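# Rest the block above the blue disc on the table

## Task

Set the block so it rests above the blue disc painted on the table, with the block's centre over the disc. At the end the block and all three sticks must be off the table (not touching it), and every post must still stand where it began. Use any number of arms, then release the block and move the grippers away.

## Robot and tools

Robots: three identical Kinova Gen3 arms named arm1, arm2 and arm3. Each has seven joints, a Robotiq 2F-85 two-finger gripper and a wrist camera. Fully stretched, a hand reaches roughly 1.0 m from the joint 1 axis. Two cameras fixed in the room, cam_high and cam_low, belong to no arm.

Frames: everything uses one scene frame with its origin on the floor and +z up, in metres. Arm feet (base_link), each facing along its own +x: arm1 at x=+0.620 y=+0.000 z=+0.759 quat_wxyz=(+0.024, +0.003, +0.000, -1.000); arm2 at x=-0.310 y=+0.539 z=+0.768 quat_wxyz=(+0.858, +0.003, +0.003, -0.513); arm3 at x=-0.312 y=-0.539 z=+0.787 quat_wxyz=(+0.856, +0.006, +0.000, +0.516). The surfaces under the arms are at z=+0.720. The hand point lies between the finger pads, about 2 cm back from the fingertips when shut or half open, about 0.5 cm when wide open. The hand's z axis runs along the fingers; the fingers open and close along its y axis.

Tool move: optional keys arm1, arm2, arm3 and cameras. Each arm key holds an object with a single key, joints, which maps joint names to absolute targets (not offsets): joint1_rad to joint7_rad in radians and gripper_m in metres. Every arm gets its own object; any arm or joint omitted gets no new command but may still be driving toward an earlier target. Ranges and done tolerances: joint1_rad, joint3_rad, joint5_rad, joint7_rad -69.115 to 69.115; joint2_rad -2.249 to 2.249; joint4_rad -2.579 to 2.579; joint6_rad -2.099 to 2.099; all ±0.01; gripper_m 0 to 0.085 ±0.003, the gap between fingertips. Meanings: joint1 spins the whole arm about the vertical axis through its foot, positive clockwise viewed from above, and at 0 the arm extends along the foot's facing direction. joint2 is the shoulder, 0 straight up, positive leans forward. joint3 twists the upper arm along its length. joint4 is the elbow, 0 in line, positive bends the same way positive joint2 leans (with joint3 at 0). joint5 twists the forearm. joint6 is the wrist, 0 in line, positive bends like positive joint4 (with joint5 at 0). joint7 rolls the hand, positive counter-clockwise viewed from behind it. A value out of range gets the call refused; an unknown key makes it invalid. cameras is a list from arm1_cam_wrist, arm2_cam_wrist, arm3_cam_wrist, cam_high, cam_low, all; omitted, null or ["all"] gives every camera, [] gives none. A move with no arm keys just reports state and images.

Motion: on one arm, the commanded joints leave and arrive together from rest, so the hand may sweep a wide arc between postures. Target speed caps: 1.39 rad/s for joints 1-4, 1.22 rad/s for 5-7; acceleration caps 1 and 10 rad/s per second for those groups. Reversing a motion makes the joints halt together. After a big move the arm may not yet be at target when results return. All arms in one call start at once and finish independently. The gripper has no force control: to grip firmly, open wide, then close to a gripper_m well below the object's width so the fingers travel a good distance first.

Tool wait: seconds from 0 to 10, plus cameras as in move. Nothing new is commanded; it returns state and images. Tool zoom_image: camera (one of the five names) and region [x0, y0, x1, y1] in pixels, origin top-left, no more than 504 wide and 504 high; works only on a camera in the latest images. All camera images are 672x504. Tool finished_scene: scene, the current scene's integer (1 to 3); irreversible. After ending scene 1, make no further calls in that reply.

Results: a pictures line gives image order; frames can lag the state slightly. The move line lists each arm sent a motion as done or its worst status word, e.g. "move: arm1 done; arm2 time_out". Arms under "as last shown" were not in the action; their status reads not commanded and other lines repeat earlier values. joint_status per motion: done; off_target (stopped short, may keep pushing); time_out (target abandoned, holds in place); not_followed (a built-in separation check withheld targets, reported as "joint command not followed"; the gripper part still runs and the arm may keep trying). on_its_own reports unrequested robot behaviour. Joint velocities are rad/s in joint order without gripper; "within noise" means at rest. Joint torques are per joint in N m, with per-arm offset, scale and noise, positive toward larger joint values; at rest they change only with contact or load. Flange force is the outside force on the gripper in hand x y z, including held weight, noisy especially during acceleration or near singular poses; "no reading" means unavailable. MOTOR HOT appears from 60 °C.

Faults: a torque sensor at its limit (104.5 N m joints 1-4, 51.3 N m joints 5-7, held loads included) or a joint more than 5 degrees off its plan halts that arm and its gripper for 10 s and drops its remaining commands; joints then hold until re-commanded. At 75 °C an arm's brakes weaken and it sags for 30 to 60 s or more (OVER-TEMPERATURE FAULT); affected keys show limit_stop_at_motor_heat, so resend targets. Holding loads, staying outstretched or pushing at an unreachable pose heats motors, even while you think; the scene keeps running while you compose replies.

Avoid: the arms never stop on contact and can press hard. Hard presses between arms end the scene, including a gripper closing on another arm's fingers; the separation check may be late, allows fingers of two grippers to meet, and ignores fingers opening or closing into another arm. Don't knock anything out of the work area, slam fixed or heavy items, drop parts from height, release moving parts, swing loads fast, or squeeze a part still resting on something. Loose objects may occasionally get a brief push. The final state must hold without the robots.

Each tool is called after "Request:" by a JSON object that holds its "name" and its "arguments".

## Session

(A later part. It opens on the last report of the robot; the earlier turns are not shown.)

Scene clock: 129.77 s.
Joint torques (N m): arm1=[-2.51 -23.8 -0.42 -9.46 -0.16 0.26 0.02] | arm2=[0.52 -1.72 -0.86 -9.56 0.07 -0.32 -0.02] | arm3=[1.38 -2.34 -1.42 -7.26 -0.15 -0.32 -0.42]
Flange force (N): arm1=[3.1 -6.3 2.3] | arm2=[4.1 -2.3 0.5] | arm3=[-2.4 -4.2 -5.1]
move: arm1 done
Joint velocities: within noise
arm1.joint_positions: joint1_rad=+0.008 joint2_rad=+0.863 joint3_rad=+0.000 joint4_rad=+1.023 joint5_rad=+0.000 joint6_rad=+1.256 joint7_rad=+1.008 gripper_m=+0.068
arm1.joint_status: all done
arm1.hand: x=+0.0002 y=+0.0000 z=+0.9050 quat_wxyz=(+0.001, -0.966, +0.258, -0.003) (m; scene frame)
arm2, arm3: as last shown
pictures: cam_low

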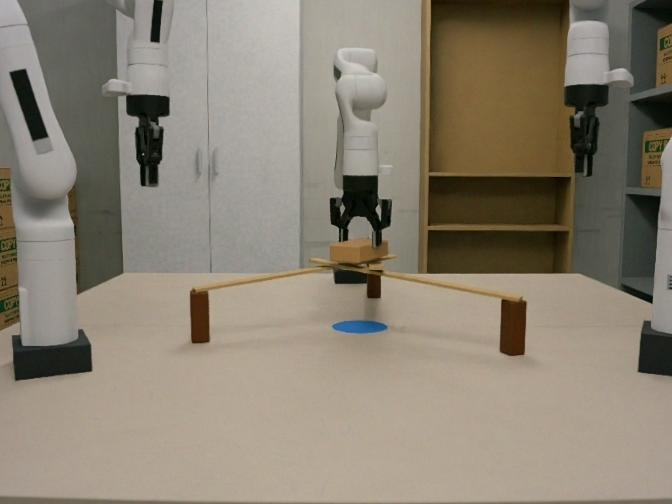

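Request:
{"name": "move", "arguments": {"arm1": {"joints":{"joint2_rad":0.8654,"joint4_rad":1.0278,"joint6_rad":1.2483}}, "cameras": []}}

Request:
{"name": "move", "arguments": {"arm1": {"joints":{"joint2_rad":0.8672,"joint4_rad":1.0309,"joint6_rad":1.2435}}, "cameras": ["cam_low"]}}

Request:
{"name": "zoom_image", "arguments": {"camera": "cam_low", "region": [280, 200, 440, 320]}}

Scene clock: 130.37 s.
Joint torques (N m): arm1=[-2.51 -23.84 -0.44 -9.4 -0.15 0.25 0.02] | arm2=[0.53 -1.74 -0.84 -9.53 0.04 -0.33 -0.01] | arm3=[1.36 -2.34 -1.42 -7.25 -0.16 -0.31 -0.44]
Flange force (N): arm1=[2.8 -6.2 2.2] | arm2=[4.0 -2.2 0.4] | arm3=[-2.5 -4.3 -5.2]
move: arm1 done
Joint velocities: within noise
arm1.joint_positions: joint1_rad=+0.008 joint2_rad=+0.865 joint3_rad=+0.000 joint4_rad=+1.028 joint5_rad=+0.000 joint6_rad=+1.248 joint7_rad=+1.008 gripper_m=+0.068
arm1.joint_status: all done
arm1.hand: x=+0.0002 y=+0.0000 z=+0.9019 quat_wxyz=(+0.001, -0.966, +0.258, -0.003) (m; scene frame)
arm2, arm3: as last shown
pictures: none
No camera images: "cameras" was empty.

Scene clock: 130.80 s.
Joint torques (N m): arm1=[-2.5 -23.91 -0.45 -9.41 -0.2 0.27 0.06] | arm2=[0.51 -1.79 -0.84 -9.55 0.06 -0.32 -0.01] | arm3=[1.37 -2.29 -1.42 -7.28 -0.16 -0.34 -0.44]
Flange force (N): arm1=[2.9 -6.1 2.3] | arm2=[3.9 -2.2 0.5] | arm3=[-2.3 -4.3 -5.2]
move: arm1 done
Joint velocities: within noise
arm1.joint_positions: joint1_rad=+0.008 joint2_rad=+0.867 joint3_rad=+0.000 joint4_rad=+1.031 joint5_rad=+0.000 joint6_rad=+1.244 joint7_rad=+1.008 gripper_m=+0.068
arm1.joint_status: all done
arm1.hand: x=+0.0003 y=+0.0000 z=+0.8999 quat_wxyz=(+0.001, -0.966, +0.258, -0.003) (m; scene frame)
arm2, arm3: as last shown
pictures: cam_low

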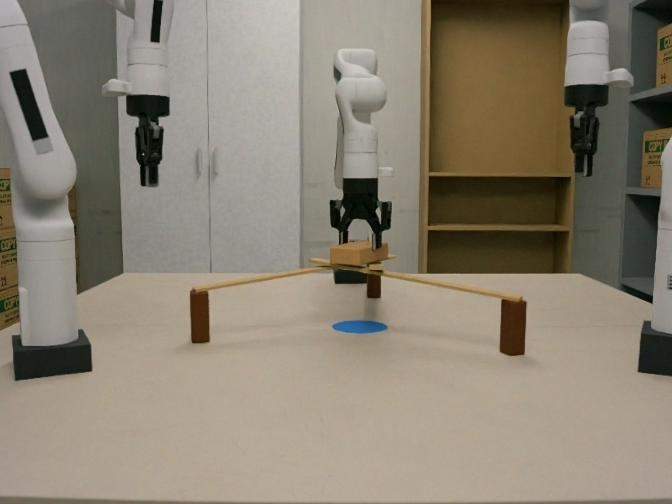

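Scaled by 3.150 from the camera's 672x504 image, which has a finer 960x720 frame.

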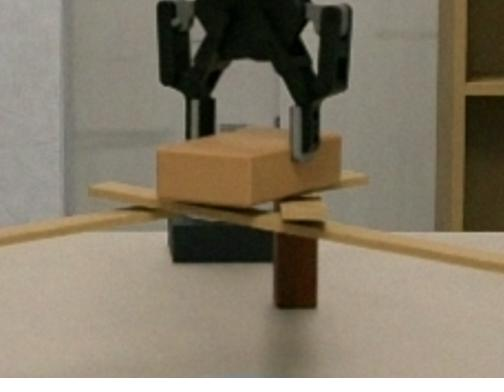

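Step by 1 mm now, watching the flange force.

Request:
{"name": "move", "arguments": {"arm1": {"joints":{"joint2_rad":0.8681,"joint4_rad":1.0324,"joint6_rad":1.2411}}, "cameras": []}}

Request:
{"name": "move", "arguments": {"arm1": {"joints":{"joint2_rad":0.8690,"joint4_rad":1.0340,"joint6_rad":1.2386}}, "cameras": ["cam_low"]}}

Request:
{"name": "zoom_image", "arguments": {"camera": "cam_low", "region": [280, 200, 440, 320]}}

Scene clock: 131.37 s.
Joint torques (N m): arm1=[-2.54 -23.21 -0.48 -8.98 -0.15 0.27 0.06] | arm2=[0.51 -1.74 -0.8 -9.56 0.05 -0.32 -0.01] | arm3=[1.35 -2.32 -1.4 -7.27 -0.16 -0.33 -0.41]
Flange force (N): arm1=[2.5 -6.0 1.1] | arm2=[4.1 -2.1 0.5] | arm3=[-2.4 -4.2 -5.2]
move: arm1 done
Joint velocities: within noise
arm1.joint_positions: joint1_rad=+0.008 joint2_rad=+0.868 joint3_rad=+0.000 joint4_rad=+1.032 joint5_rad=+0.000 joint6_rad=+1.241 joint7_rad=+1.008 gripper_m=+0.068
arm1.joint_status: all done
arm1.hand: x=+0.0002 y=+0.0000 z=+0.8989 quat_wxyz=(+0.001, -0.966, +0.258, -0.003) (m; scene frame)
arm2, arm3: as last shown
pictures: none
No camera images: "cameras" was empty.

Scene clock: 131.73 s.
Joint torques (N m): arm1=[-2.8 -22.21 -0.57 -8.53 -0.21 0.2 0.02] | arm2=[0.48 -1.76 -0.79 -9.53 0.05 -0.33 -0.02] | arm3=[1.39 -2.34 -1.42 -7.25 -0.15 -0.33 -0.42]
Flange force (N): arm1=[2.3 -6.4 -0.7] | arm2=[4.0 -2.2 0.4] | arm3=[-2.5 -4.2 -5.2]
move: arm1 done
Joint velocities: within noise
arm1.joint_positions: joint1_rad=+0.008 joint2_rad=+0.869 joint3_rad=+0.000 joint4_rad=+1.034 joint5_rad=+0.000 joint6_rad=+1.239 joint7_rad=+1.008 gripper_m=+0.068
arm1.joint_status: all done
arm1.hand: x=+0.0002 y=+0.0000 z=+0.8979 quat_wxyz=(+0.001, -0.966, +0.258, -0.003) (m; scene frame)
arm2, arm3: as last shown
pictures: cam_low

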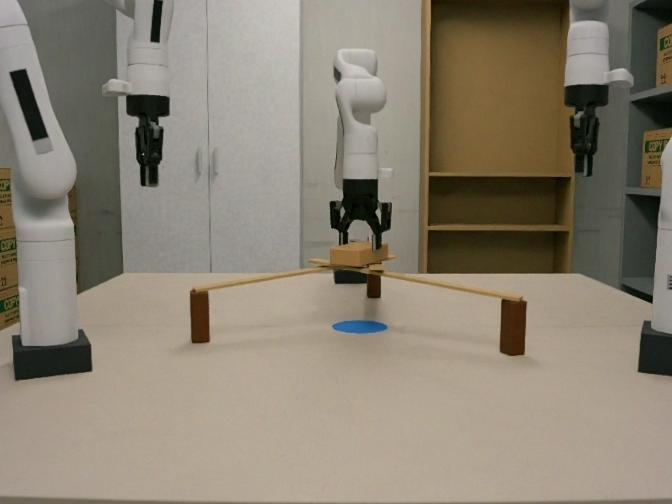

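Scaled by 3.150 from the camera's 672x504 image, which has a finer 960x720 frame.

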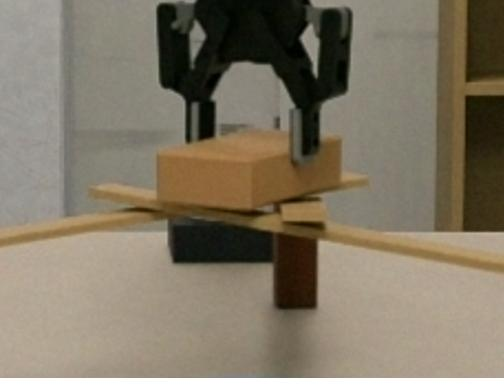

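Request:
{"name": "move", "arguments": {"arm1": {"joints":{"gripper_m":0.074}}, "cameras": []}}

Request:
{"name": "move", "arguments": {"arm1": {"joints":{"gripper_m":0.085}}, "cameras": ["cam_low","arm1_cam_wrist"]}}

Request:
{"name": "zoom_image", "arguments": {"camera": "cam_low", "region": [280, 200, 440, 320]}}

Scene clock: 132.67 s.
Joint torques (N m): arm1=[-2.52 -22.26 -0.45 -8.59 -0.19 0.23 0.03] | arm2=[0.53 -1.76 -0.83 -9.53 0.03 -0.32 -0.01] | arm3=[1.37 -2.33 -1.4 -7.27 -0.14 -0.34 -0.43]
Flange force (N): arm1=[2.7 -6.1 -0.5] | arm2=[3.9 -2.2 0.5] | arm3=[-2.4 -4.2 -5.2]
move: arm1 done
Joint velocities: within noise
arm1.joint_positions: joint1_rad=+0.008 joint2_rad=+0.869 joint3_rad=+0.000 joint4_rad=+1.034 joint5_rad=+0.000 joint6_rad=+1.239 joint7_rad=+1.008 gripper_m=+0.074
arm1.joint_status: all done
arm1.hand: x=+0.0003 y=+0.0000 z=+0.8979 quat_wxyz=(+0.001, -0.966, +0.258, -0.003) (m; scene frame)
arm2, arm3: as last shown
pictures: none
No camera images: "cameras" was empty.

Scene clock: 133.30 s.
Joint torques (N m): arm1=[-2.51 -22.25 -0.46 -8.57 -0.18 0.29 0.03] | arm2=[0.54 -1.78 -0.81 -9.57 0.06 -0.32 -0.02] | arm3=[1.37 -2.31 -1.41 -7.24 -0.15 -0.32 -0.44]
Flange force (N): arm1=[2.8 -6.1 -0.4] | arm2=[4.0 -2.1 0.6] | arm3=[-2.4 -4.3 -5.3]
move: arm1 done
Joint velocities: within noise
arm1.joint_positions: joint1_rad=+0.008 joint2_rad=+0.869 joint3_rad=+0.000 joint4_rad=+1.034 joint5_rad=+0.000 joint6_rad=+1.239 joint7_rad=+1.008 gripper_m=+0.085
arm1.joint_status: all done
arm1.hand: x=+0.0003 y=+0.0000 z=+0.8979 quat_wxyz=(+0.001, -0.966, +0.258, -0.003) (m; scene frame)
arm2, arm3: as last shown
pictures: arm1_cam_wrist, cam_low

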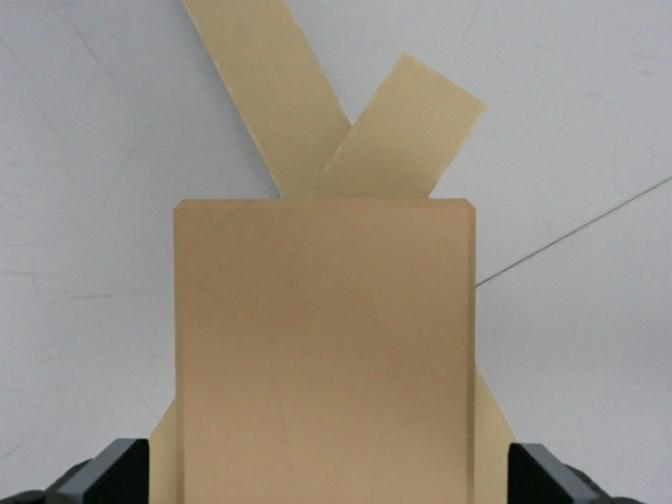

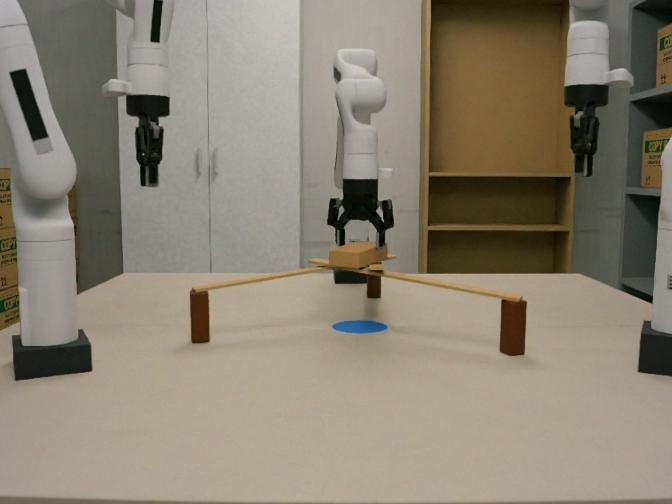

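Scaled by 3.150 from the camera's 672x504 image, which has a finer 960x720 frame.

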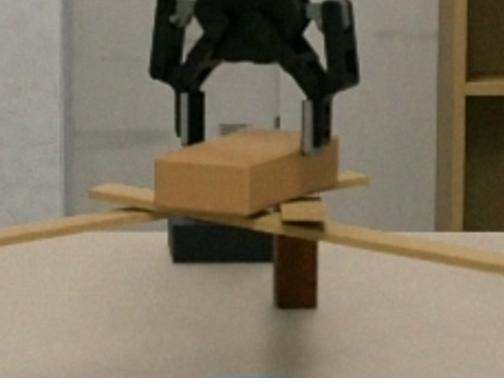

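Request:
{"name": "move", "arguments": {"arm1": {"joints":{"joint2_rad":0.8235,"joint4_rad":0.8965,"joint6_rad":1.4216}}, "cameras": ["cam_low","arm1_cam_wrist"]}}

Request:
{"name": "move", "arguments": {"arm1": {"joints":{"joint2_rad":0.0,"joint4_rad":1.9,"joint6_rad":1.24}}, "cameras": ["cam_high","cam_low"]}}

Request:
{"name": "zoom_image", "arguments": {"camera": "cam_high", "region": [240, 170, 450, 330]}}

Scene clock: 134.50 s.
Joint torques (N m): arm1=[-2.5 -21.99 -0.46 -8.96 -0.18 0.26 0.04] | arm2=[0.51 -1.72 -0.85 -9.54 0.05 -0.32 0] | arm3=[1.38 -2.31 -1.42 -7.25 -0.16 -0.3 -0.42]
Flange force (N): arm1=[3.5 -6.5 0.4] | arm2=[4.0 -2.3 0.5] | arm3=[-2.4 -4.3 -5.2]
move: arm1 done
Joint velocities: within noise
arm1.joint_positions: joint1_rad=+0.008 joint2_rad=+0.824 joint3_rad=+0.000 joint4_rad=+0.897 joint5_rad=+0.000 joint6_rad=+1.422 joint7_rad=+1.008 gripper_m=+0.085
arm1.joint_status: all done
arm1.hand: x=-0.0011 y=+0.0000 z=+0.9680 quat_wxyz=(+0.001, -0.966, +0.258, -0.003) (m; scene frame)
arm2.joint_positions: joint1_rad=-0.161 joint2_rad=-0.300 joint3_rad=+0.000 joint4_rad=+2.200 joint5_rad=+0.000 joint6_rad=+1.240 joint7_rad=+1.402 gripper_m=+0.045
arm2.joint_status: not commanded
arm2.hand: x=-0.2239 y=+0.3833 z=+1.0405 quat_wxyz=(+0.002, -0.516, -0.856, -0.003) (m; scene frame)
arm3.joint_positions: joint1_rad=-0.095 joint2_rad=-0.300 joint3_rad=+0.000 joint4_rad=+2.200 joint5_rad=+0.000 joint6_rad=+1.240 joint7_rad=+1.400 gripper_m=+0.045
arm3.joint_status: not commanded
arm3.hand: x=-0.2210 y=-0.3910 z=+1.0615 quat_wxyz=(+0.000, +0.483, -0.875, -0.007) (m; scene frame)
pictures: arm1_cam_wrist, cam_low

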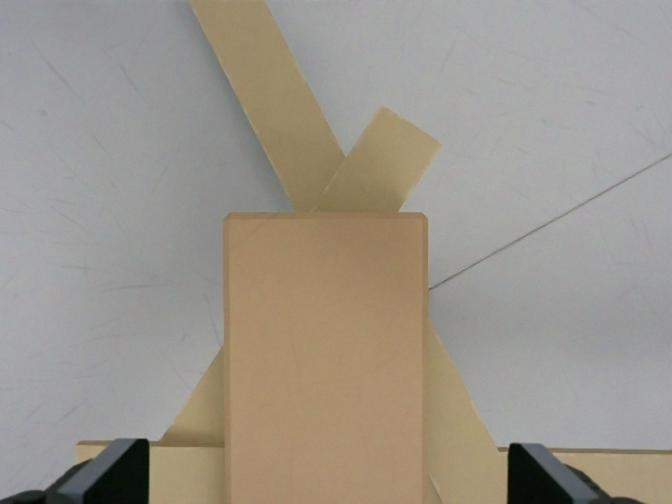

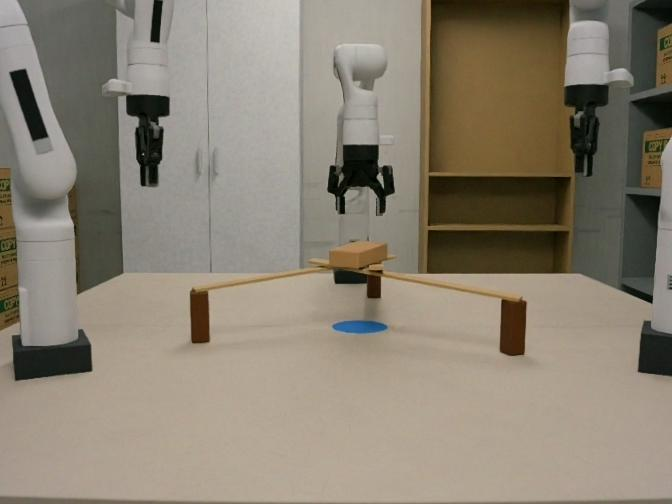

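Scene clock: 136.80 s.
Joint torques (N m): arm1=[-2.47 -6.72 -0.8 -8.62 -0.16 0.27 0.02] | arm2=[0.5 -1.75 -0.81 -9.49 0.04 -0.32 0] | arm3=[1.39 -2.36 -1.43 -7.24 -0.17 -0.33 -0.43]
Flange force (N): arm1=[1.4 -6.8 0.0] | arm2=[3.9 -2.1 0.4] | arm3=[-2.5 -4.3 -5.2]
move: arm1 done
Joint velocities: within noise
arm1.joint_positions: joint1_rad=+0.008 joint2_rad=+0.000 joint3_rad=+0.000 joint4_rad=+1.900 joint5_rad=+0.000 joint6_rad=+1.240 joint7_rad=+1.008 gripper_m=+0.085
arm1.joint_status: all done
arm1.hand: x=+0.3197 y=+0.0130 z=+1.0496 quat_wxyz=(+0.001, -0.966, +0.258, -0.002) (m; scene frame)
arm2, arm3: as last shown
pictures: cam_high, cam_low

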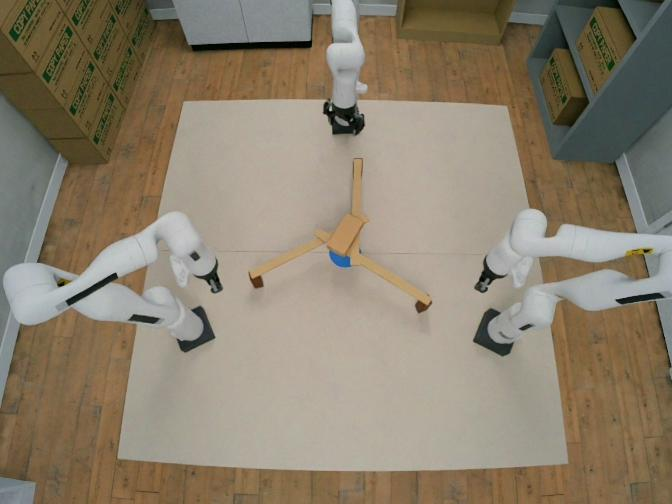

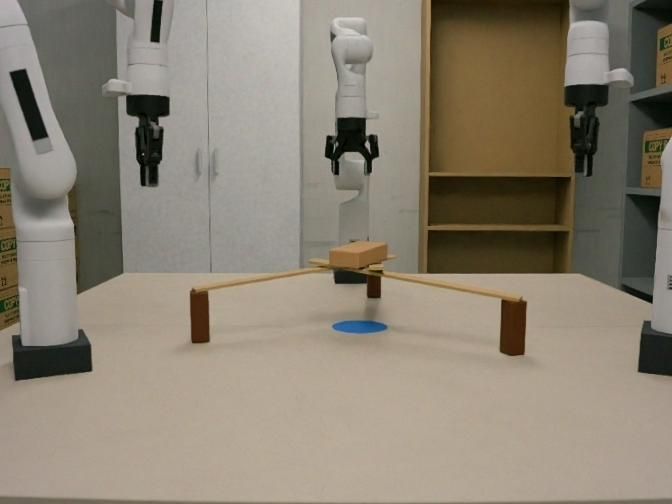

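Scaled by 2.400 from the camera's 672x504 image, which has a finer 960x720 frame.

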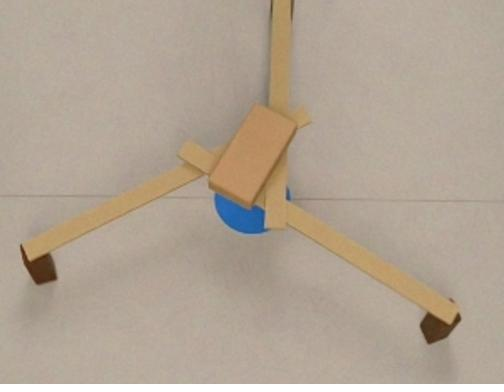

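Request:
{"name": "finished_scene", "arguments": {"scene": 1}}

The scene is finished: the task was done.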